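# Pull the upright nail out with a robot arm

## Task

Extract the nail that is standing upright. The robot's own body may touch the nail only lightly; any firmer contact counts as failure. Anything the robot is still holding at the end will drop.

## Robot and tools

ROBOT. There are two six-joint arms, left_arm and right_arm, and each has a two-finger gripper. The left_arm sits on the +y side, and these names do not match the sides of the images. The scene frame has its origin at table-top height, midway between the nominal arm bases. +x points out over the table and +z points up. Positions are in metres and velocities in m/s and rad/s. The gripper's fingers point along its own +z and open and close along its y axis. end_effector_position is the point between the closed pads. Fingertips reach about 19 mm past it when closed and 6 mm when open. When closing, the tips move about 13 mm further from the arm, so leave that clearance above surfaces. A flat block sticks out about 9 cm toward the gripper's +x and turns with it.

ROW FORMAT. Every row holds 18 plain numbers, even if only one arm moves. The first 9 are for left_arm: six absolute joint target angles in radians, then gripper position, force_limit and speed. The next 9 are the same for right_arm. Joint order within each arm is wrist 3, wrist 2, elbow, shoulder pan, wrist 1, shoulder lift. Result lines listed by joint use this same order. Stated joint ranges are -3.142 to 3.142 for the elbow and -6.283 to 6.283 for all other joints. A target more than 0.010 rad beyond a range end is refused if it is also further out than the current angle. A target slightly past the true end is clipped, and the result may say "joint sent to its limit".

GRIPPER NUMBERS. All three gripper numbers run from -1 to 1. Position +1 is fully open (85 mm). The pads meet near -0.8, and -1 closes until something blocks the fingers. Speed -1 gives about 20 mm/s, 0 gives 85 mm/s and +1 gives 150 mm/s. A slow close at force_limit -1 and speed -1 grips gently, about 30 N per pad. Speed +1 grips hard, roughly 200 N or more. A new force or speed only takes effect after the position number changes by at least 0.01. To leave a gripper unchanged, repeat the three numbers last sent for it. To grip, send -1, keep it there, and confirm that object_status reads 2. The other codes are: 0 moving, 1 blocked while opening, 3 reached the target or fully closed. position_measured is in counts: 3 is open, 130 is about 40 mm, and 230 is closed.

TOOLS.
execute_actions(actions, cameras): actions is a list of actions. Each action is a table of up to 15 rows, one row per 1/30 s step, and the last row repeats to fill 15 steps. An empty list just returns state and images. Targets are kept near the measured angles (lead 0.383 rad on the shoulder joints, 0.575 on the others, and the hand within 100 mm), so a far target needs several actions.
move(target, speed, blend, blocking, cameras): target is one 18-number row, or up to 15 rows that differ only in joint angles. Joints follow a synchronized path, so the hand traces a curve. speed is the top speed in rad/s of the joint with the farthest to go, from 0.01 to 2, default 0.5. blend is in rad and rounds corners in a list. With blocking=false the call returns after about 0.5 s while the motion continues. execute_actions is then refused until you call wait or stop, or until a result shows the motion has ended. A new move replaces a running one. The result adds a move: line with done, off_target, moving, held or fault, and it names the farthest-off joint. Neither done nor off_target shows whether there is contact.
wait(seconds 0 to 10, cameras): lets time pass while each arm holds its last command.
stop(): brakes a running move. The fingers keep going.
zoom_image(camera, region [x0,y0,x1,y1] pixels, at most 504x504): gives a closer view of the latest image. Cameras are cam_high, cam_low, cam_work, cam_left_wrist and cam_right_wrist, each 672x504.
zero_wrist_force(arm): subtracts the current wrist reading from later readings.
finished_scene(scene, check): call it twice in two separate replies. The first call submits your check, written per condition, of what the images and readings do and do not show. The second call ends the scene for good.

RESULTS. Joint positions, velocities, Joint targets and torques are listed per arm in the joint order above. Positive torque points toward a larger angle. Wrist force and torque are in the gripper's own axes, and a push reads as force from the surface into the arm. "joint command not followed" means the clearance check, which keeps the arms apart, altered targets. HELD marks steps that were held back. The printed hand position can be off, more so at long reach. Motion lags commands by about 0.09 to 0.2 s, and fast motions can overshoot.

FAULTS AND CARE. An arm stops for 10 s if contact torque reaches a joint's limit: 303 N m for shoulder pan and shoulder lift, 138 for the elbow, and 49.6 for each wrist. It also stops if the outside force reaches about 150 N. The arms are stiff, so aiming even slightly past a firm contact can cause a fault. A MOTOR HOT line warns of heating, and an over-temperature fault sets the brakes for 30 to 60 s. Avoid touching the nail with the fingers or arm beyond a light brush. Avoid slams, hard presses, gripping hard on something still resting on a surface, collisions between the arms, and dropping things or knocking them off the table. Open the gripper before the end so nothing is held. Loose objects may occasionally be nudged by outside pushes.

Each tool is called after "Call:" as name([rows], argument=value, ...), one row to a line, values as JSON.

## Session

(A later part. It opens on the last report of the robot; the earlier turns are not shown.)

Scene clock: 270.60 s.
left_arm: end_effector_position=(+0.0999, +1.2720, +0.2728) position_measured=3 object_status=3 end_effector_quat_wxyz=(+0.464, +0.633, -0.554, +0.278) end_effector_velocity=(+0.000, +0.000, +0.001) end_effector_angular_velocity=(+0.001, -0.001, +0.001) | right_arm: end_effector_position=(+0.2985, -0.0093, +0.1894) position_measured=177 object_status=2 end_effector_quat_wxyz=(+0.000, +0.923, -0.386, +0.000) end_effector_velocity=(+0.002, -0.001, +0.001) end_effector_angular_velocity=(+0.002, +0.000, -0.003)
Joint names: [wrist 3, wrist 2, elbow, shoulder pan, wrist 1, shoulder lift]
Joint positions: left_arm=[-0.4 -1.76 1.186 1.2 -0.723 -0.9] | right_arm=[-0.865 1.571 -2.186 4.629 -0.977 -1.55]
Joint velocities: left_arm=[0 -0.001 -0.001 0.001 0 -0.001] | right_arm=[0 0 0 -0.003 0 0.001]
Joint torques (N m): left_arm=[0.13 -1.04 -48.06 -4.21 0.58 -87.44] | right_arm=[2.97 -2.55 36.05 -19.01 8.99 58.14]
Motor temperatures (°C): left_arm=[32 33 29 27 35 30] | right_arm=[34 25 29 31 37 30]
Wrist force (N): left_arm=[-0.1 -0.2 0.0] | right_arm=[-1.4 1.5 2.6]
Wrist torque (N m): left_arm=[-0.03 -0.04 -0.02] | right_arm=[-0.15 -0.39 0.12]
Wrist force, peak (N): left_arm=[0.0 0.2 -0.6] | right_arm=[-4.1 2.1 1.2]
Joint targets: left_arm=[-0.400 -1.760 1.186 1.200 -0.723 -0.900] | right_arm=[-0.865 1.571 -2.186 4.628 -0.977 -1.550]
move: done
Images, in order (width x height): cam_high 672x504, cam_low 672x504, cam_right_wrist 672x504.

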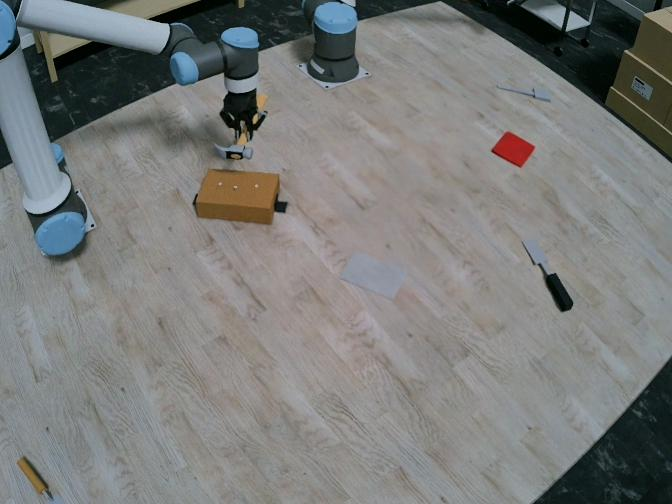

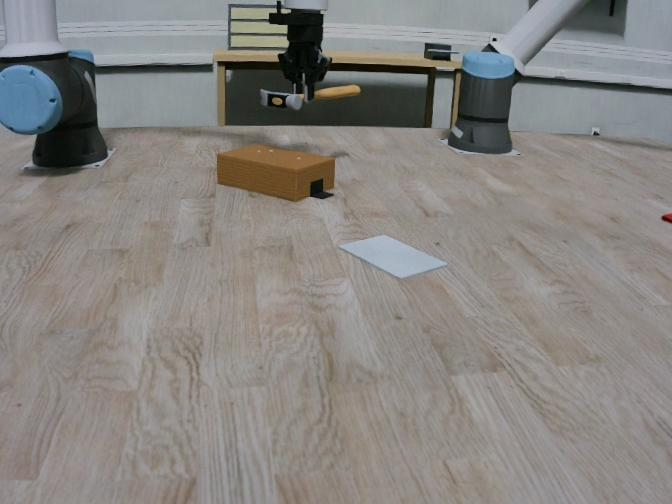

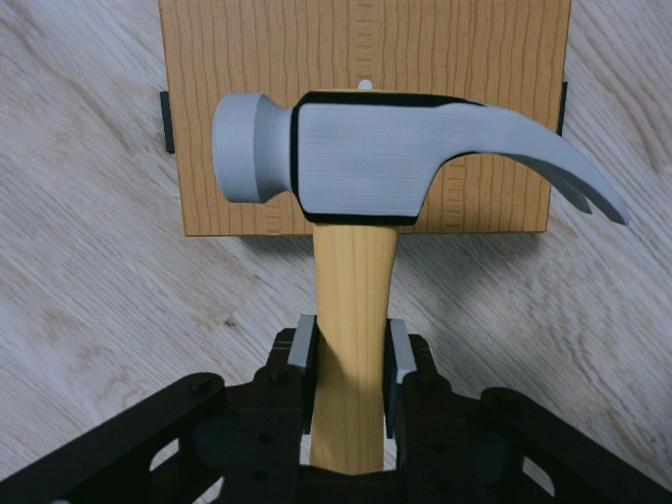

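Call:
move([
  [-0.4,-1.76,1.186,1.2,-0.723,-0.9,1,1,1,-0.8453,1.571,-2.2460,4.6479,-0.8067,-1.6597,-1,1,0.5],
  [-0.4,-1.76,1.186,1.2,-0.723,-0.9,1,1,1,-0.8453,1.571,-2.2545,4.6479,-0.7821,-1.6758,-1,1,0.5],
], speed=[0.15,0.03], cameras=["cam_right_wrist","cam_low"])

Scene clock: 273.53 s.
left_arm: end_effector_position=(+0.0999, +1.2720, +0.2728) position_measured=3 object_status=3 end_effector_quat_wxyz=(+0.464, +0.633, -0.554, +0.278) end_effector_velocity=(+0.000, +0.000, +0.000) end_effector_angular_velocity=(+0.000, +0.000, -0.001) | right_arm: end_effector_position=(+0.2880, +0.0012, +0.1007) position_measured=177 object_status=2 end_effector_quat_wxyz=(+0.000, +0.923, -0.386, +0.000) end_effector_velocity=(+0.000, +0.000, -0.001) end_effector_angular_velocity=(-0.001, +0.000, +0.001)
Joint names: [wrist 3, wrist 2, elbow, shoulder pan, wrist 1, shoulder lift]
Joint positions: left_arm=[-0.4 -1.76 1.186 1.2 -0.723 -0.9] | right_arm=[-0.845 1.571 -2.254 4.648 -0.782 -1.676]
Joint velocities: left_arm=[0 0 0.001 -0.001 0 0] | right_arm=[0 0 -0.001 0.001 0.001 -0.001]
Joint torques (N m): left_arm=[0.15 -0.66 -46.85 -5.29 0.55 -83.39] | right_arm=[2.83 -1.2 29.96 20.86 9.3 39.8]
Motor temperatures (°C): left_arm=[32 32 29 27 35 30] | right_arm=[34 25 29 31 37 30]
Wrist force (N): left_arm=[0.2 -0.2 -0.2] | right_arm=[-1.0 1.1 2.9]
Wrist torque (N m): left_arm=[-0.02 -0.08 -0.01] | right_arm=[-0.23 -0.37 0.15]
Wrist force, peak (N): left_arm=[-0.1 0.1 -0.7] | right_arm=[-1.1 1.2 3.7]
Joint targets: left_arm=[-0.400 -1.760 1.186 1.200 -0.723 -0.900] | right_arm=[-0.845 1.571 -2.255 4.648 -0.782 -1.676]
move: done
Images, in order (width x height): cam_low 672x504, cam_right_wrist 672x504.

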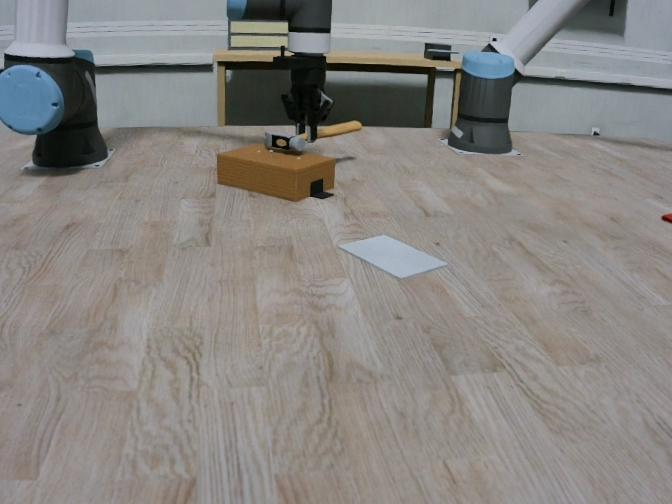

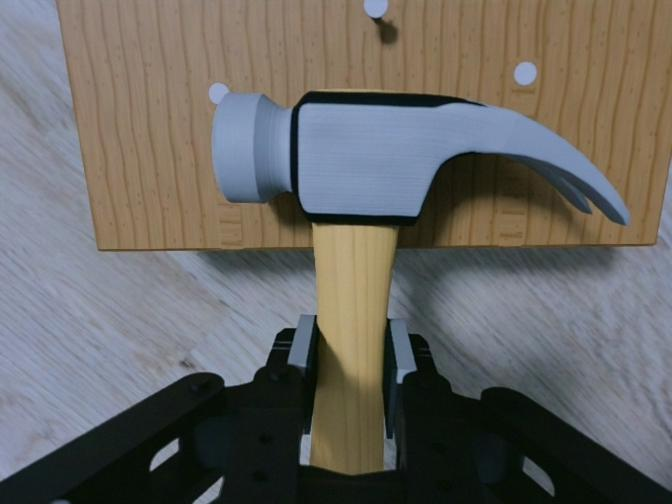

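Call:
move(target=[-0.4,-1.76,1.186,1.2,-0.723,-0.9,1,1,1,-0.8453,1.571,-2.2604,4.6479,-0.7641,-1.6879,-1,1,0.5], speed=0.02, cameras=["cam_right_wrist"])

Scene clock: 275.13 s.
left_arm: end_effector_position=(+0.0999, +1.2720, +0.2728) position_measured=3 object_status=3 end_effector_quat_wxyz=(+0.464, +0.633, -0.554, +0.278) end_effector_velocity=(+0.000, +0.000, +0.003) end_effector_angular_velocity=(+0.004, -0.001, +0.000) | right_arm: end_effector_position=(+0.2880, +0.0012, +0.0927) position_measured=177 object_status=2 end_effector_quat_wxyz=(+0.000, +0.923, -0.386, +0.000) end_effector_velocity=(+0.000, +0.000, -0.001) end_effector_angular_velocity=(+0.001, +0.000, -0.001)
Joint names: [wrist 3, wrist 2, elbow, shoulder pan, wrist 1, shoulder lift]
Joint positions: left_arm=[-0.4 -1.76 1.186 1.2 -0.723 -0.9] | right_arm=[-0.845 1.571 -2.26 4.648 -0.764 -1.688]
Joint velocities: left_arm=[0 0 -0.001 0 0 -0.003] | right_arm=[0.001 0 0 -0.001 0.003 -0.001]
Joint torques (N m): left_arm=[-0.31 -0.75 -49.98 -5.08 0.96 -87.91] | right_arm=[2.99 -0.46 30.01 18.92 9.25 38.74]
Motor temperatures (°C): left_arm=[32 32 29 27 35 30] | right_arm=[34 25 29 31 37 30]
Wrist force (N): left_arm=[0.1 -0.1 -0.4] | right_arm=[-0.7 1.1 2.4]
Wrist torque (N m): left_arm=[0.00 -0.07 -0.01] | right_arm=[-0.23 -0.42 0.15]
Wrist force, peak (N): left_arm=[-0.3 0.1 -0.5] | right_arm=[-0.8 1.6 2.7]
Joint targets: left_arm=[-0.400 -1.760 1.186 1.200 -0.723 -0.900] | right_arm=[-0.845 1.571 -2.260 4.648 -0.764 -1.688]
move: done
Images, in order (width x height): cam_right_wrist 672x504.

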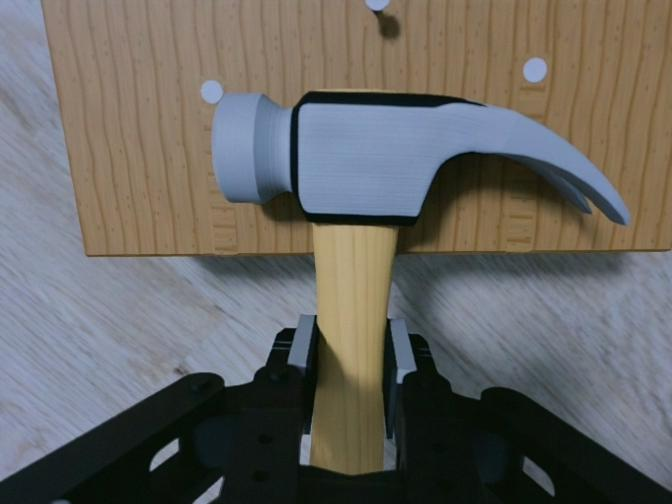

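Call:
move(target=[-0.4,-1.76,1.186,1.2,-0.723,-0.9,1,1,1,-0.8453,1.571,-2.2637,4.6479,-0.7540,-1.6947,-1,1,0.5], speed=0.02, cameras=[])

Call:
move(target=[-0.4,-1.76,1.186,1.2,-0.723,-0.9,1,1,1,-0.8453,1.571,-2.2658,4.6479,-0.7474,-1.6992,-1,1,0.5], speed=0.02, cameras=["cam_low"])

Scene clock: 276.13 s.
left_arm: end_effector_position=(+0.0999, +1.2720, +0.2728) position_measured=3 object_status=3 end_effector_quat_wxyz=(+0.464, +0.633, -0.554, +0.278) end_effector_velocity=(+0.000, +0.000, +0.001) end_effector_angular_velocity=(+0.000, +0.000, -0.001) | right_arm: end_effector_position=(+0.2880, +0.0012, +0.0882) position_measured=177 object_status=2 end_effector_quat_wxyz=(+0.000, +0.923, -0.386, +0.000) end_effector_velocity=(+0.001, +0.000, -0.001) end_effector_angular_velocity=(+0.000, +0.000, -0.001)
Joint names: [wrist 3, wrist 2, elbow, shoulder pan, wrist 1, shoulder lift]
Joint positions: left_arm=[-0.4 -1.76 1.186 1.2 -0.723 -0.9] | right_arm=[-0.845 1.571 -2.264 4.648 -0.754 -1.695]
Joint velocities: left_arm=[0 0 0.001 -0.001 0 -0.001] | right_arm=[0 0 -0.001 -0.001 0.002 -0.001]
Joint torques (N m): left_arm=[0.2 -1.13 -48.47 -6.9 0.6 -86.14] | right_arm=[2.89 0 23.15 16.68 7.75 33.65]
Motor temperatures (°C): left_arm=[32 32 29 27 35 30] | right_arm=[34 25 29 31 37 30]
Wrist force (N): left_arm=[-0.1 0.2 -0.3] | right_arm=[-4.2 0.2 -6.2]
Wrist torque (N m): left_arm=[0.05 -0.04 -0.01] | right_arm=[-0.20 0.08 0.10]
Wrist force, peak (N): left_arm=[0.1 0.3 -0.4] | right_arm=[-3.9 0.5 -6.5]
Joint targets: left_arm=[-0.400 -1.760 1.186 1.200 -0.723 -0.900] | right_arm=[-0.845 1.571 -2.264 4.648 -0.754 -1.695]
move: done
No camera images: "cameras" was empty.

Scene clock: 276.83 s.
left_arm: end_effector_position=(+0.0999, +1.2720, +0.2728) position_measured=3 object_status=3 end_effector_quat_wxyz=(+0.464, +0.633, -0.554, +0.278) end_effector_velocity=(+0.000, +0.000, +0.000) end_effector_angular_velocity=(+0.000, -0.001, +0.002) | right_arm: end_effector_position=(+0.2880, +0.0012, +0.0853) position_measured=177 object_status=2 end_effector_quat_wxyz=(+0.000, +0.923, -0.386, +0.000) end_effector_velocity=(+0.001, +0.000, +0.000) end_effector_angular_velocity=(+0.001, +0.000, -0.001)
Joint names: [wrist 3, wrist 2, elbow, shoulder pan, wrist 1, shoulder lift]
Joint positions: left_arm=[-0.4 -1.76 1.186 1.2 -0.723 -0.9] | right_arm=[-0.845 1.571 -2.266 4.648 -0.748 -1.699]
Joint velocities: left_arm=[0 -0.001 0 0.001 0 0] | right_arm=[0 0 -0.001 -0.001 0.002 -0.001]
Joint torques (N m): left_arm=[0.04 -1.18 -47.65 -7.58 0.8 -89.34] | right_arm=[3.12 0.14 22.84 17.1 7.65 35.14]
Motor temperatures (°C): left_arm=[32 32 29 27 35 30] | right_arm=[34 25 29 31 37 30]
Wrist force (N): left_arm=[0.0 0.1 -0.4] | right_arm=[-3.7 0.2 -6.5]
Wrist torque (N m): left_arm=[0.03 -0.05 -0.01] | right_arm=[-0.22 0.03 0.09]
Wrist force, peak (N): left_arm=[-0.5 0.2 -0.5] | right_arm=[-4.0 -0.1 -6.9]
Joint targets: left_arm=[-0.400 -1.760 1.186 1.200 -0.723 -0.900] | right_arm=[-0.845 1.571 -2.266 4.648 -0.747 -1.699]
move: done
Images, in order (width x height): cam_low 672x504.

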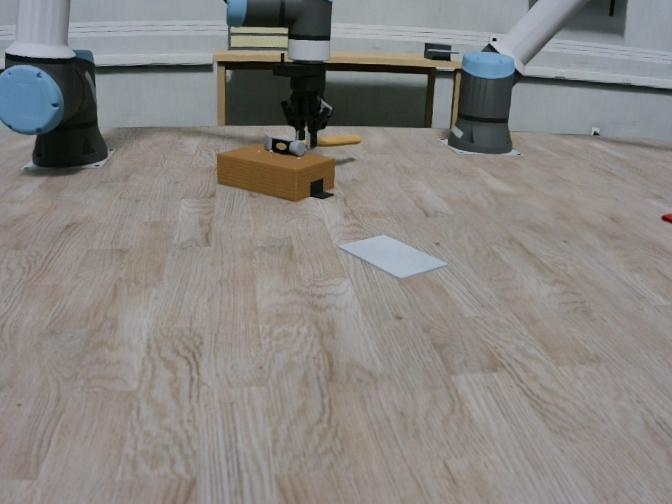

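Call:
move([
  [-0.4,-1.76,1.186,1.2,-0.723,-0.9,1,1,1,-0.8453,1.571,-2.2637,4.6479,-0.7540,-1.6947,0.9,1,-0.8],
], speed=0.02, cameras=["cam_right_wrist"])

Call:
move([
  [-0.4,-1.76,1.186,1.2,-0.723,-0.9,1,1,1,-0.8453,1.571,-2.2460,4.6479,-0.8067,-1.6597,0.9,1,0.5],
  [-0.4,-1.76,1.186,1.2,-0.723,-0.9,1,1,1,-0.7569,1.571,-2.1820,4.7363,-0.8162,-1.7142,0.9,1,0.5],
], speed=0.2, cameras=["cam_right_wrist","cam_high"])

Scene clock: 279.67 s.
left_arm: end_effector_position=(+0.0999, +1.2720, +0.2728) position_measured=3 object_status=3 end_effector_quat_wxyz=(+0.464, +0.633, -0.554, +0.278) end_effector_velocity=(+0.000, +0.000, +0.001) end_effector_angular_velocity=(+0.001, +0.000, +0.000) | right_arm: end_effector_position=(+0.2880, +0.0012, +0.0881) position_measured=16 object_status=0 end_effector_quat_wxyz=(+0.000, +0.923, -0.386, +0.000) end_effector_velocity=(+0.000, -0.001, +0.000) end_effector_angular_velocity=(-0.001, +0.000, -0.002)
Joint names: [wrist 3, wrist 2, elbow, shoulder pan, wrist 1, shoulder lift]
Joint positions: left_arm=[-0.4 -1.76 1.186 1.2 -0.723 -0.9] | right_arm=[-0.845 1.571 -2.264 4.648 -0.754 -1.695]
Joint velocities: left_arm=[0 0 0 -0.001 0 -0.001] | right_arm=[0.001 0 0 -0.001 -0.001 0]
Joint torques (N m): left_arm=[-0.09 -1.24 -47.71 -4.73 1.16 -85.69] | right_arm=[2.78 1.35 36.69 15.65 2.62 62.9]
Motor temperatures (°C): left_arm=[32 32 29 27 35 30] | right_arm=[34 25 29 31 37 30]
Wrist force (N): left_arm=[-0.3 0.0 -0.2] | right_arm=[-0.9 1.2 -2.7]
Wrist torque (N m): left_arm=[0.01 0.01 -0.02] | right_arm=[-0.23 -0.18 0.15]
Wrist force, peak (N): left_arm=[0.2 0.4 -0.5] | right_arm=[-4.2 0.4 -7.0]
Joint targets: left_arm=[-0.400 -1.760 1.186 1.200 -0.723 -0.900] | right_arm=[-0.845 1.571 -2.264 4.648 -0.754 -1.695]
move: done
Images, in order (width x height): cam_right_wrist 672x504.

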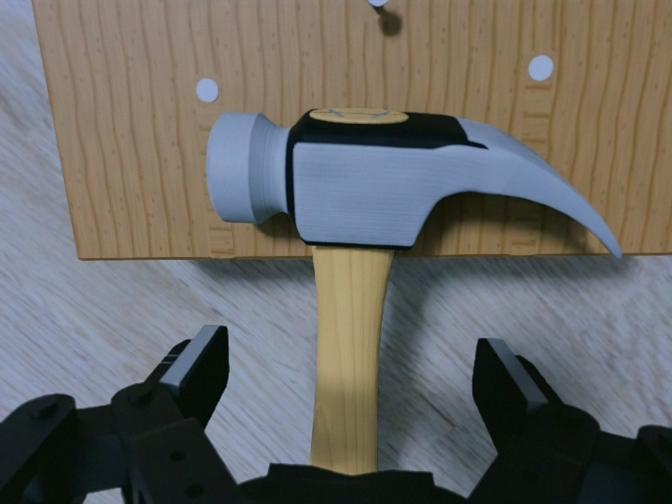

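Scene clock: 280.87 s.
left_arm: end_effector_position=(+0.0999, +1.2720, +0.2728) position_measured=3 object_status=3 end_effector_quat_wxyz=(+0.464, +0.633, -0.554, +0.278) end_effector_velocity=(+0.000, +0.000, +0.000) end_effector_angular_velocity=(+0.000, +0.000, +0.001) | right_arm: end_effector_position=(+0.2357, +0.0546, +0.1117) position_measured=16 object_status=3 end_effector_quat_wxyz=(+0.000, +0.923, -0.386, +0.000) end_effector_velocity=(-0.001, +0.001, +0.001) end_effector_angular_velocity=(+0.002, +0.000, -0.001)
Joint names: [wrist 3, wrist 2, elbow, shoulder pan, wrist 1, shoulder lift]
Joint positions: left_arm=[-0.4 -1.76 1.186 1.2 -0.723 -0.9] | right_arm=[-0.757 1.571 -2.182 4.736 -0.816 -1.714]
Joint velocities: left_arm=[0 -0.001 0.001 0 0 -0.001] | right_arm=[0.002 0 0.001 0.001 0.001 0]
Joint torques (N m): left_arm=[0.26 -0.73 -49.2 -5.53 1.2 -86.7] | right_arm=[3.11 1.78 42.63 20.61 1.03 42.47]
Motor temperatures (°C): left_arm=[32 32 29 27 35 30] | right_arm=[34 25 29 31 37 30]
Wrist force (N): left_arm=[0.1 0.3 -0.3] | right_arm=[-1.3 1.7 -2.4]
Wrist torque (N m): left_arm=[0.07 -0.07 -0.01] | right_arm=[-0.13 -0.15 0.23]
Wrist force, peak (N): left_arm=[-0.1 0.3 -0.6] | right_arm=[-3.2 1.6 -2.1]
Joint targets: left_arm=[-0.400 -1.760 1.186 1.200 -0.723 -0.900] | right_arm=[-0.757 1.571 -2.182 4.736 -0.816 -1.714]
move: done
Images, in order (width x height): cam_high 672x504, cam_right_wrist 672x504.

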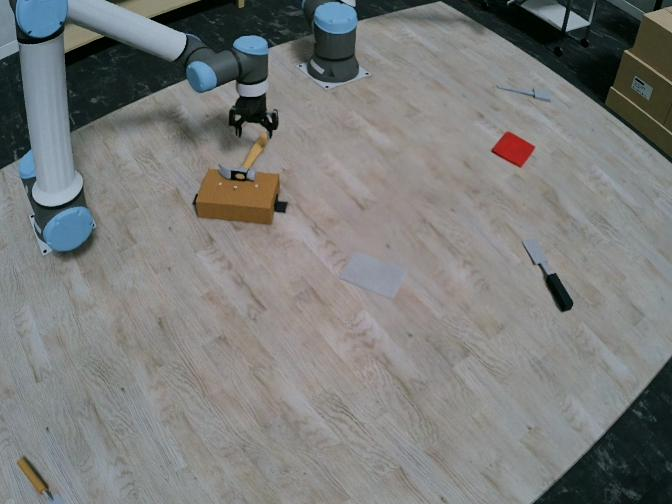

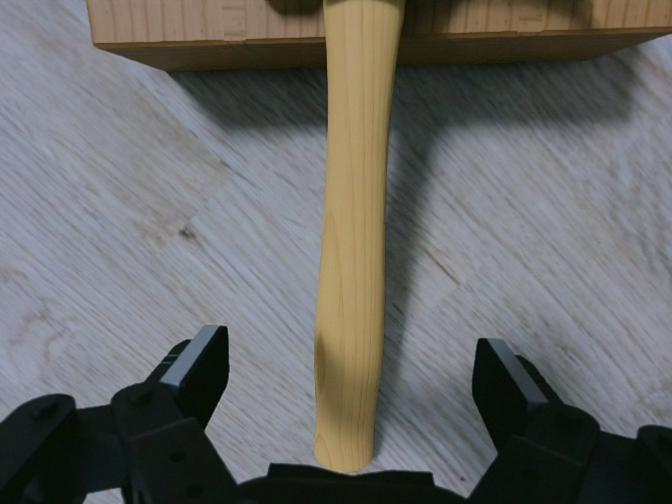

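Call:
move(target=[-0.4,-1.76,1.186,1.2,-0.723,-0.9,1,1,1,-0.7569,1.571,-2.2113,4.7363,-0.7247,-1.7764,0.9,1,0.5], speed=0.06, cameras=["cam_right_wrist","cam_low"])

Call:
execute_actions([
  [[-0.4,-1.76,1.186,1.2,-0.723,-0.9,1,1,1,-0.7569,1.571,-2.2113,4.7363,-0.7247,-1.7764,-1,1,0.6]],
], cameras=["cam_right_wrist"])

Call:
move(target=[-0.4,-1.76,1.186,1.2,-0.723,-0.9,1,1,1,-0.7569,1.571,-2.1820,4.7363,-0.8162,-1.7142,-1,1,0.6], speed=0.08, cameras=["cam_right_wrist","cam_low","cam_high"])

Scene clock: 283.20 s.
left_arm: end_effector_position=(+0.0999, +1.2720, +0.2728) position_measured=3 object_status=3 end_effector_quat_wxyz=(+0.464, +0.633, -0.554, +0.278) end_effector_velocity=(+0.000, +0.000, +0.000) end_effector_angular_velocity=(+0.001, -0.001, +0.000) | right_arm: end_effector_position=(+0.2357, +0.0547, +0.0687) position_measured=16 object_status=3 end_effector_quat_wxyz=(+0.000, +0.923, -0.386, +0.000) end_effector_velocity=(+0.000, +0.000, -0.001) end_effector_angular_velocity=(+0.000, +0.000, -0.001)
Joint names: [wrist 3, wrist 2, elbow, shoulder pan, wrist 1, shoulder lift]
Joint positions: left_arm=[-0.4 -1.76 1.186 1.2 -0.723 -0.9] | right_arm=[-0.757 1.571 -2.211 4.736 -0.725 -1.776]
Joint velocities: left_arm=[0 0 -0.001 0 0 0] | right_arm=[0 0 0 -0.001 0.002 -0.001]
Joint torques (N m): left_arm=[0.02 -1.03 -49.13 -4.8 0.68 -86.51] | right_arm=[2.9 2.72 25.49 19.85 8.49 42.73]
Motor temperatures (°C): left_arm=[32 32 29 27 35 30] | right_arm=[34 25 29 31 37 30]
Wrist force (N): left_arm=[-0.1 0.1 -0.4] | right_arm=[-1.3 1.1 -2.4]
Wrist torque (N m): left_arm=[0.03 -0.03 -0.01] | right_arm=[-0.24 -0.15 0.16]
Wrist force, peak (N): left_arm=[-0.1 0.1 -0.7] | right_arm=[-1.8 1.1 -2.9]
Joint targets: left_arm=[-0.400 -1.760 1.186 1.200 -0.723 -0.900] | right_arm=[-0.757 1.571 -2.211 4.736 -0.725 -1.776]
move: done
Images, in order (width x height): cam_low 672x504, cam_right_wrist 672x504.

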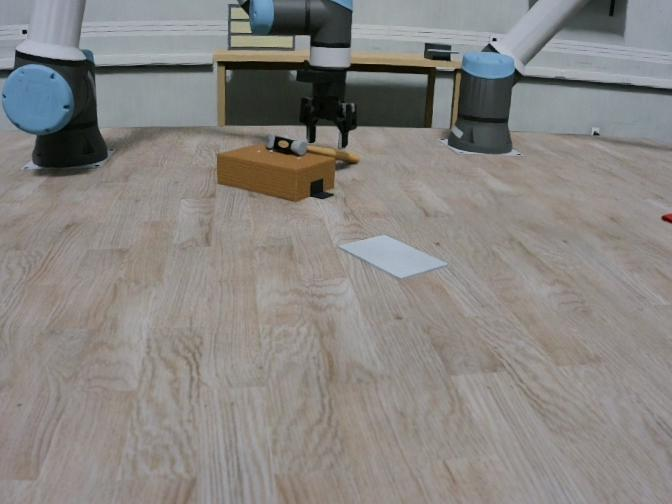

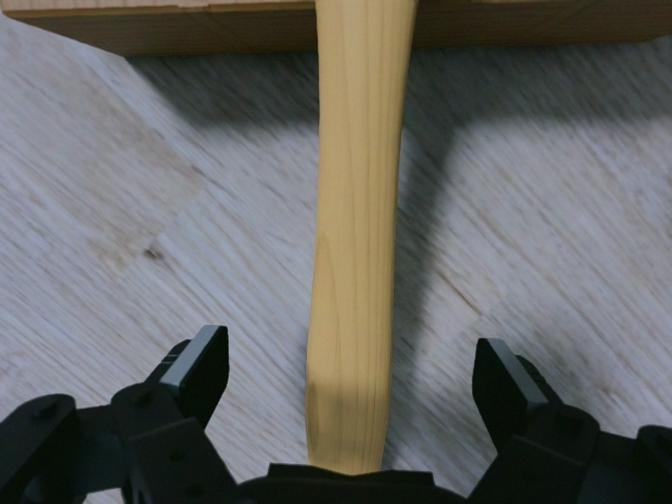

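Scene clock: 284.23 s.
left_arm: end_effector_position=(+0.0999, +1.2720, +0.2728) position_measured=3 object_status=3 end_effector_quat_wxyz=(+0.464, +0.633, -0.554, +0.278) end_effector_velocity=(+0.001, +0.000, +0.000) end_effector_angular_velocity=(-0.001, +0.000, -0.001) | right_arm: end_effector_position=(+0.2333, +0.0609, +0.0747) position_measured=234 object_status=3 end_effector_quat_wxyz=(-0.005, +0.923, -0.385, -0.006) end_effector_velocity=(+0.001, +0.001, +0.001) end_effector_angular_velocity=(+0.002, +0.000, -0.001)
Joint names: [wrist 3, wrist 2, elbow, shoulder pan, wrist 1, shoulder lift]
Joint positions: left_arm=[-0.4 -1.76 1.186 1.2 -0.723 -0.9] | right_arm=[-0.757 1.578 -2.205 4.737 -0.721 -1.773]
Joint velocities: left_arm=[0.001 0 0 -0.001 0 0] | right_arm=[-0.001 0 0.001 -0.002 0 0]
Joint torques (N m): left_arm=[-0.22 -1.37 -48.01 -1.57 1.16 -87.21] | right_arm=[-0.14 0.63 30.23 0.52 4.91 54.16]
Motor temperatures (°C): left_arm=[32 32 29 27 35 30] | right_arm=[34 25 29 31 37 30]
Wrist force (N): left_arm=[-0.2 0.1 -0.3] | right_arm=[-4.2 7.2 -26.9]
Wrist torque (N m): left_arm=[0.03 -0.02 -0.02] | right_arm=[-0.39 -0.04 0.22]
Wrist force, peak (N): left_arm=[-0.2 0.2 -0.7] | right_arm=[-29.1 63.8 -168.8]
Joint targets: left_arm=[-0.400 -1.760 1.186 1.200 -0.723 -0.900] | right_arm=[-0.757 1.578 -2.205 4.737 -0.721 -1.773]
Tool commands: left_gripper/position=+1.0 left_gripper/force_limit=+1.0 left_gripper/speed=+1.0 right_gripper/position=-1.0 right_gripper/force_limit=+1.0 right_gripper/speed=+0.6000000000000001
FORCE FAULT: contact force on the right arm reached its limit, and that arm stopped. The contact can be on any part of that arm, not only on its tool. That arm is still stopped at the end of this call. That arm stays stopped for about 10 more seconds. Until then a move that you send moves the other arm only, and its call returns only when the move has ended. Once the stop has ended, the next robot result says so. If the stop ends while you think or write, that arm runs what you send next. While its stop runs, an arm takes no new command, but its gripper still runs the gripper command that each later call begins with. Until it ends, the stop uses up actions while you think or wait. An arm that is not stopped still takes commands.
Step readings (joint positions of left_arm | right_arm):
0: [-0.400 -1.760 1.186 1.200 -0.723 -0.900] | [-0.757 1.571 -2.211 4.736 -0.725 -1.776]
1: [-0.400 -1.760 1.186 1.200 -0.723 -0.900] | [-0.757 1.571 -2.211 4.736 -0.725 -1.776]
2: [-0.400 -1.760 1.186 1.200 -0.723 -0.900] | [-0.757 1.571 -2.211 4.736 -0.725 -1.776]
4: [-0.400 -1.760 1.186 1.200 -0.723 -0.900] | [-0.757 1.571 -2.211 4.736 -0.725 -1.776]
8: [-0.400 -1.760 1.186 1.200 -0.723 -0.900] | [-0.757 1.571 -2.211 4.736 -0.725 -1.776]
15: [-0.400 -1.760 1.186 1.200 -0.723 -0.900] | [-0.757 1.571 -2.211 4.736 -0.725 -1.776]
Images, in order (width x height): cam_right_wrist 672x504.

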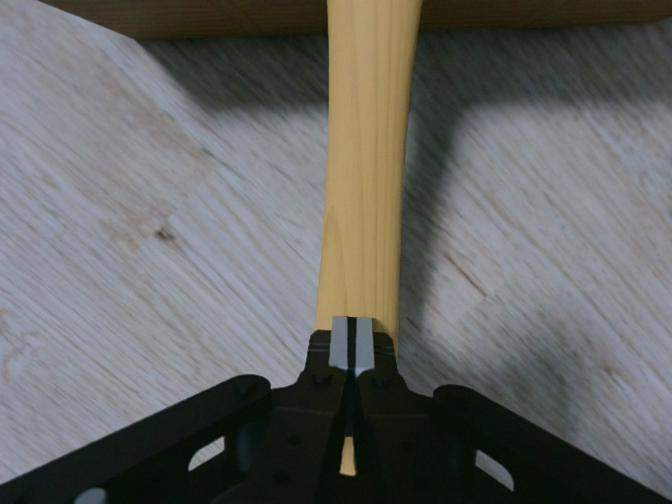

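not run: an earlier result of this reply reported a stop or a fault. Calls in your next reply go to the robot.

Call:
wait(seconds=10, cameras=["cam_low"])

Call:
move(target=[-0.4,-1.76,1.186,1.2,-0.723,-0.9,1,1,1,-0.7569,1.571,-2.1820,4.7363,-0.8162,-1.7142,-1,1,0.6], speed=0.06, cameras=["cam_right_wrist","cam_low"])

Call:
move(target=[-0.4,-1.76,1.186,1.2,-0.723,-0.9,1,1,1,-0.7569,1.571,-2.1820,4.7363,-0.8162,-1.7142,0.9,1,0], speed=0.1, cameras=["cam_right_wrist","cam_low"])

Scene clock: 294.70 s.
left_arm: end_effector_position=(+0.0999, +1.2720, +0.2728) position_measured=3 object_status=3 end_effector_quat_wxyz=(+0.464, +0.633, -0.554, +0.278) end_effector_velocity=(-0.001, +0.000, -0.001) end_effector_angular_velocity=(-0.001, +0.001, +0.001) | right_arm: end_effector_position=(+0.2333, +0.0610, +0.0748) position_measured=234 object_status=3 end_effector_quat_wxyz=(-0.005, +0.923, -0.385, -0.006) end_effector_velocity=(+0.000, +0.000, -0.001) end_effector_angular_velocity=(-0.002, +0.000, +0.001)
Joint names: [wrist 3, wrist 2, elbow, shoulder pan, wrist 1, shoulder lift]
Joint positions: left_arm=[-0.4 -1.76 1.186 1.2 -0.723 -0.9] | right_arm=[-0.757 1.578 -2.205 4.737 -0.721 -1.773]
Joint velocities: left_arm=[0 0 0.001 0.001 0 0] | right_arm=[0 0 0 0 -0.001 -0.001]
Joint torques (N m): left_arm=[-0.07 -1.02 -46.6 -5.03 1.52 -88.2] | right_arm=[0.05 0.61 30.12 2.39 4.89 56.45]
Motor temperatures (°C): left_arm=[32 32 29 27 35 30] | right_arm=[34 25 29 31 37 30]
Wrist force (N): left_arm=[-0.2 -0.1 -0.1] | right_arm=[-4.1 6.1 -21.5]
Wrist torque (N m): left_arm=[-0.02 -0.01 -0.01] | right_arm=[-0.32 -0.05 0.21]
Wrist force, peak (N): left_arm=[0.0 0.3 -0.7] | right_arm=[-4.3 6.7 -25.3]
Joint targets: left_arm=[-0.400 -1.760 1.186 1.200 -0.723 -0.900] | right_arm=[-0.757 1.578 -2.205 4.737 -0.721 -1.773]
Tool commands: left_gripper/position=+1.0 left_gripper/force_limit=+1.0 left_gripper/speed=+1.0 right_gripper/position=-1.0 right_gripper/force_limit=+1.0 right_gripper/speed=+0.6000000000000001
FORCE FAULT, CONTINUED: the right arm's stop, for the force fault that an earlier result reported, is over. The rest of the stop counts as 20 of the actions that you can send in this scene. That arm now holds where it stands, not its last command. That arm accepts commands again.
wait: 10.00 s; at rest from the start
Images, in order (width x height): cam_low 672x504.

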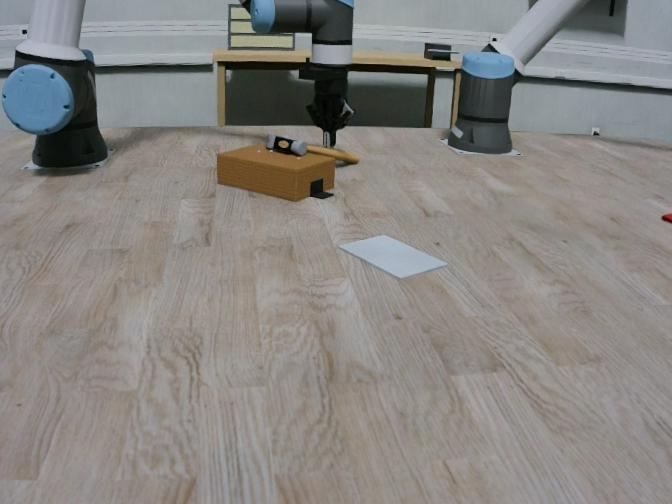

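Scene clock: 296.60 s.
left_arm: end_effector_position=(+0.0999, +1.2720, +0.2728) position_measured=3 object_status=3 end_effector_quat_wxyz=(+0.464, +0.633, -0.554, +0.278) end_effector_velocity=(+0.000, +0.000, -0.001) end_effector_angular_velocity=(-0.002, +0.000, +0.001) | right_arm: end_effector_position=(+0.2357, +0.0547, +0.1116) position_measured=234 object_status=3 end_effector_quat_wxyz=(+0.000, +0.923, -0.386, +0.000) end_effector_velocity=(+0.000, +0.000, +0.001) end_effector_angular_velocity=(-0.001, +0.000, +0.000)
Joint names: [wrist 3, wrist 2, elbow, shoulder pan, wrist 1, shoulder lift]
Joint positions: left_arm=[-0.4 -1.76 1.186 1.2 -0.723 -0.9] | right_arm=[-0.757 1.571 -2.182 4.736 -0.816 -1.714]
Joint velocities: left_arm=[0 -0.001 0 0 0 0.002] | right_arm=[0 0 0 0 -0.003 0.001]
Joint torques (N m): left_arm=[0.04 -1.08 -48.75 -4.79 1.38 -86.98] | right_arm=[-0.48 -2.7 41.76 -16.44 0.73 67.1]
Motor temperatures (°C): left_arm=[32 32 29 27 35 30] | right_arm=[34 25 29 31 37 30]
Wrist force (N): left_arm=[-0.1 0.2 -0.6] | right_arm=[-1.0 1.7 -2.6]
Wrist torque (N m): left_arm=[0.04 -0.04 -0.01] | right_arm=[-0.12 -0.20 0.22]
Wrist force, peak (N): left_arm=[0.1 0.5 -0.6] | right_arm=[-3.9 5.8 -21.3]
Joint targets: left_arm=[-0.400 -1.760 1.186 1.200 -0.723 -0.900] | right_arm=[-0.757 1.571 -2.182 4.736 -0.816 -1.714]
move: done
Images, in order (width x height): cam_low 672x504, cam_right_wrist 672x504.

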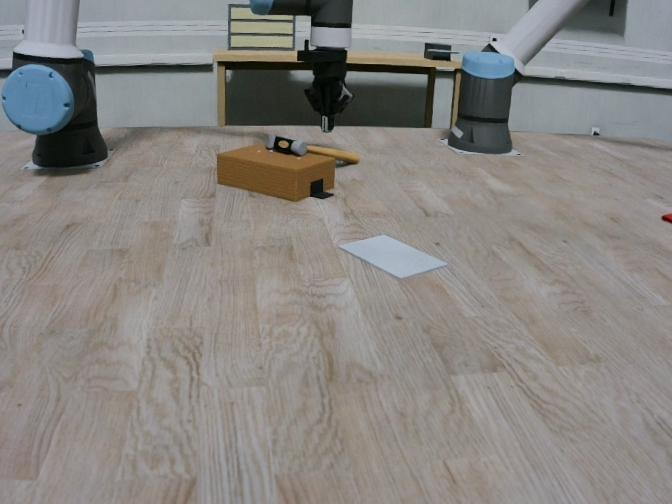

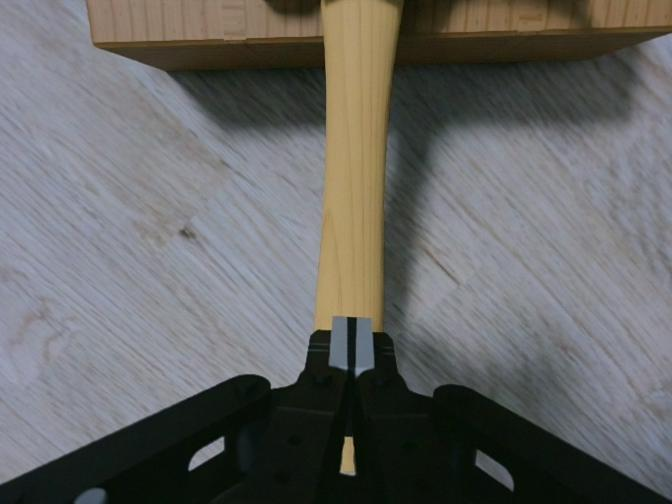

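Scene clock: 297.87 s.
left_arm: end_effector_position=(+0.0999, +1.2720, +0.2728) position_measured=3 object_status=3 end_effector_quat_wxyz=(+0.464, +0.633, -0.554, +0.278) end_effector_velocity=(+0.000, +0.000, -0.001) end_effector_angular_velocity=(-0.001, +0.001, +0.000) | right_arm: end_effector_position=(+0.2357, +0.0547, +0.1117) position_measured=16 object_status=0 end_effector_quat_wxyz=(+0.000, +0.923, -0.386, +0.000) end_effector_velocity=(+0.001, +0.000, +0.000) end_effector_angular_velocity=(+0.001, +0.000, -0.002)
Joint names: [wrist 3, wrist 2, elbow, shoulder pan, wrist 1, shoulder lift]
Joint positions: left_arm=[-0.4 -1.76 1.186 1.2 -0.723 -0.9] | right_arm=[-0.757 1.571 -2.182 4.736 -0.816 -1.714]
Joint velocities: left_arm=[0 0.001 0 0 0 0.001] | right_arm=[0 0 0 -0.002 0 0]
Joint torques (N m): left_arm=[0.1 -1.45 -46.8 -5.12 1.35 -86.97] | right_arm=[-1.13 -2.65 38.87 -15.8 2.4 68.03]
Motor temperatures (°C): left_arm=[32 32 29 27 35 30] | right_arm=[34 25 29 31 37 30]
Wrist force (N): left_arm=[0.1 0.0 -0.2] | right_arm=[-1.3 1.5 -2.6]
Wrist torque (N m): left_arm=[0.01 -0.06 -0.02] | right_arm=[-0.17 -0.16 0.22]
Wrist force, peak (N): left_arm=[-0.2 0.2 -0.6] | right_arm=[-1.2 1.6 -2.8]
Joint targets: left_arm=[-0.400 -1.760 1.186 1.200 -0.723 -0.900] | right_arm=[-0.757 1.571 -2.182 4.736 -0.816 -1.714]
move: done
Images, in order (width x height): cam_low 672x504, cam_right_wrist 672x504.

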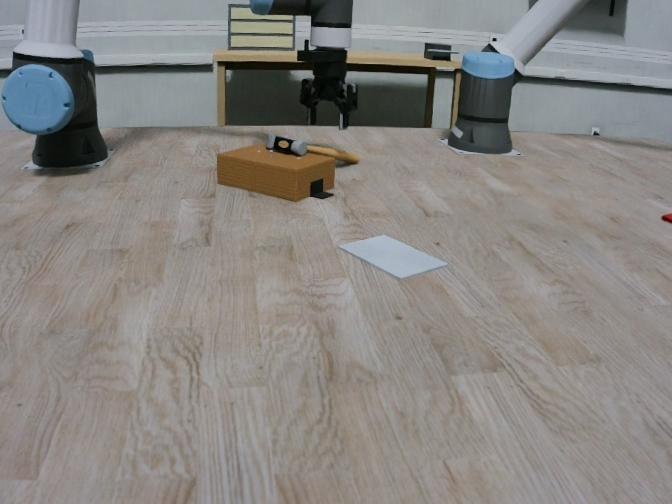

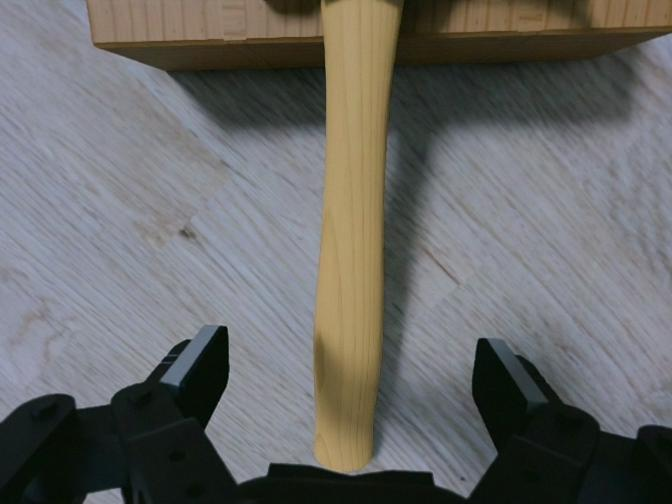

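Call:
move(target=[-0.4,-1.76,1.186,1.2,-0.723,-0.9,1,1,1,-0.7569,1.571,-2.2261,4.7363,-0.6690,-1.8173,0.9,1,0], speed=0.08, cameras=["cam_low"])

Call:
zoom_image(camera="cam_low", region=[210, 80, 390, 215])

Scene clock: 300.47 s.
left_arm: end_effector_position=(+0.0999, +1.2720, +0.2728) position_measured=3 object_status=3 end_effector_quat_wxyz=(+0.464, +0.633, -0.554, +0.278) end_effector_velocity=(+0.000, +0.000, +0.000) end_effector_angular_velocity=(+0.000, +0.000, +0.001) | right_arm: end_effector_position=(+0.2357, +0.0547, +0.0427) position_measured=16 object_status=3 end_effector_quat_wxyz=(+0.000, +0.923, -0.386, +0.000) end_effector_velocity=(+0.001, -0.001, -0.001) end_effector_angular_velocity=(-0.001, +0.000, -0.002)
Joint names: [wrist 3, wrist 2, elbow, shoulder pan, wrist 1, shoulder lift]
Joint positions: left_arm=[-0.4 -1.76 1.186 1.2 -0.723 -0.9] | right_arm=[-0.757 1.571 -2.226 4.736 -0.669 -1.817]
Joint velocities: left_arm=[0 0 0 0.001 0 0] | right_arm=[0.001 0 0 -0.001 0 -0.001]
Joint torques (N m): left_arm=[0.22 -1.14 -48.05 -6.76 1.53 -86.88] | right_arm=[-2.24 -2.18 24.76 -14.25 8.62 45.07]
Motor temperatures (°C): left_arm=[32 32 29 27 35 30] | right_arm=[34 25 29 31 37 30]
Wrist force (N): left_arm=[0.1 0.2 -0.2] | right_arm=[-1.2 1.4 -2.0]
Wrist torque (N m): left_arm=[0.05 -0.06 -0.01] | right_arm=[-0.21 -0.14 0.14]
Wrist force, peak (N): left_arm=[0.1 0.0 -0.7] | right_arm=[-1.1 1.5 -2.9]
Joint targets: left_arm=[-0.400 -1.760 1.186 1.200 -0.723 -0.900] | right_arm=[-0.757 1.571 -2.226 4.736 -0.669 -1.817]
move: done
Images, in order (width x height): cam_low 672x504.

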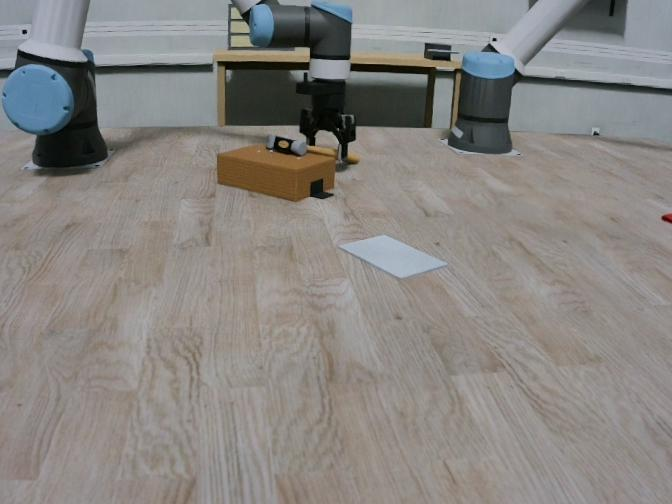

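Scaled by 2.800 from the camera's 672x504 image, which has a finer 960x720 frame.

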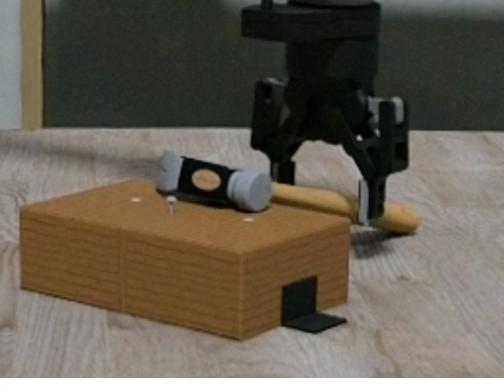

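Call:
move(target=[-0.4,-1.76,1.186,1.2,-0.723,-0.9,1,1,1,-0.7569,1.571,-2.2320,4.7363,-0.6443,-1.8361,0.9,1,0], speed=0.05, cameras=[])

Call:
execute_actions([
  [[-0.4,-1.76,1.186,1.2,-0.723,-0.9,1,1,1,-0.7569,1.571,-2.2320,4.7363,-0.6443,-1.8361,-1,1,0.4]],
], cameras=["cam_right_wrist"])

Call:
zoom_image(camera="cam_right_wrist", region=[200, 250, 500, 500])

Scene clock: 301.80 s.
left_arm: end_effector_position=(+0.0999, +1.2720, +0.2728) position_measured=3 object_status=3 end_effector_quat_wxyz=(+0.464, +0.633, -0.554, +0.278) end_effector_velocity=(+0.000, +0.000, +0.001) end_effector_angular_velocity=(+0.001, -0.001, +0.002) | right_arm: end_effector_position=(+0.2357, +0.0547, +0.0311) position_measured=16 object_status=3 end_effector_quat_wxyz=(+0.000, +0.923, -0.386, +0.000) end_effector_velocity=(+0.001, +0.000, -0.001) end_effector_angular_velocity=(+0.001, +0.000, -0.001)
Joint names: [wrist 3, wrist 2, elbow, shoulder pan, wrist 1, shoulder lift]
Joint positions: left_arm=[-0.4 -1.76 1.186 1.2 -0.723 -0.9] | right_arm=[-0.757 1.571 -2.232 4.736 -0.644 -1.836]
Joint velocities: left_arm=[0 -0.001 -0.001 0.001 0 0] | right_arm=[0 0 0 -0.001 0.002 -0.001]
Joint torques (N m): left_arm=[0.19 -1.69 -47.01 -4.35 1.64 -83.49] | right_arm=[-2.32 -1.8 23.08 -11.97 9.09 46.17]
Motor temperatures (°C): left_arm=[32 32 29 27 35 30] | right_arm=[34 25 29 31 37 30]
Wrist force (N): left_arm=[0.1 0.4 -0.3] | right_arm=[-1.4 1.7 -2.1]
Wrist torque (N m): left_arm=[0.09 -0.06 -0.01] | right_arm=[-0.14 -0.10 0.14]
Wrist force, peak (N): left_arm=[0.0 0.1 -0.7] | right_arm=[-1.4 1.8 -2.7]
Joint targets: left_arm=[-0.400 -1.760 1.186 1.200 -0.723 -0.900] | right_arm=[-0.757 1.571 -2.232 4.736 -0.644 -1.836]
move: done
No camera images: "cameras" was empty.

Scene clock: 302.57 s.
left_arm: end_effector_position=(+0.0999, +1.2720, +0.2728) position_measured=3 object_status=3 end_effector_quat_wxyz=(+0.464, +0.633, -0.554, +0.278) end_effector_velocity=(+0.001, +0.000, -0.001) end_effector_angular_velocity=(-0.001, +0.000, +0.000) | right_arm: end_effector_position=(+0.2357, +0.0547, +0.0311) position_measured=156 object_status=2 end_effector_quat_wxyz=(+0.000, +0.923, -0.386, +0.000) end_effector_velocity=(+0.000, -0.001, -0.001) end_effector_angular_velocity=(-0.003, +0.000, +0.000)
Joint names: [wrist 3, wrist 2, elbow, shoulder pan, wrist 1, shoulder lift]
Joint positions: left_arm=[-0.4 -1.76 1.186 1.2 -0.723 -0.9] | right_arm=[-0.757 1.571 -2.232 4.736 -0.644 -1.836]
Joint velocities: left_arm=[0 -0.001 0 0 0 0.001] | right_arm=[0 0 0 0 0 -0.002]
Joint torques (N m): left_arm=[0.24 -0.95 -47.62 -5.41 1.65 -87.72] | right_arm=[-2.39 -1.67 25 -11.75 7.16 46.01]
Motor temperatures (°C): left_arm=[32 32 29 27 35 30] | right_arm=[34 25 29 31 37 30]
Wrist force (N): left_arm=[0.1 0.2 -0.5] | right_arm=[6.5 10.1 -31.5]
Wrist torque (N m): left_arm=[0.04 -0.06 -0.01] | right_arm=[-0.10 -0.27 0.03]
Wrist force, peak (N): left_arm=[-0.4 0.1 -0.6] | right_arm=[6.6 10.2 -32.1]
Joint targets: left_arm=[-0.400 -1.760 1.186 1.200 -0.723 -0.900] | right_arm=[-0.757 1.571 -2.232 4.736 -0.644 -1.836]
Step readings (joint positions of left_arm | right_arm):
0: [-0.400 -1.760 1.186 1.200 -0.723 -0.900] | [-0.757 1.571 -2.232 4.736 -0.644 -1.836]
1: [-0.400 -1.760 1.186 1.200 -0.723 -0.900] | [-0.757 1.571 -2.232 4.736 -0.644 -1.836]
2: [-0.400 -1.760 1.186 1.200 -0.723 -0.900] | [-0.757 1.571 -2.232 4.736 -0.644 -1.836]
4: [-0.400 -1.760 1.186 1.200 -0.723 -0.900] | [-0.757 1.571 -2.232 4.736 -0.644 -1.836]
8: [-0.400 -1.760 1.186 1.200 -0.723 -0.900] | [-0.757 1.571 -2.232 4.736 -0.644 -1.836]
15: [-0.400 -1.760 1.186 1.200 -0.723 -0.900] | [-0.757 1.571 -2.232 4.736 -0.644 -1.836]
Images, in order (width x height): cam_right_wrist 672x504.

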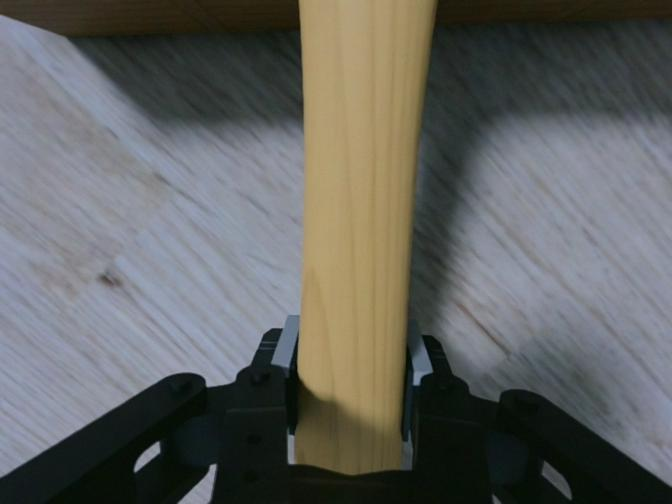

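Scaled by 1.680 from the camera's 672x504 image, which has a finer 960x720 frame.

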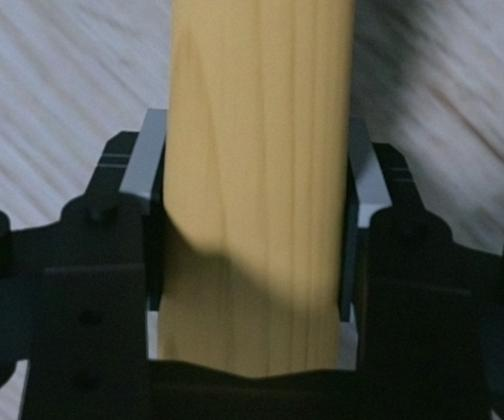

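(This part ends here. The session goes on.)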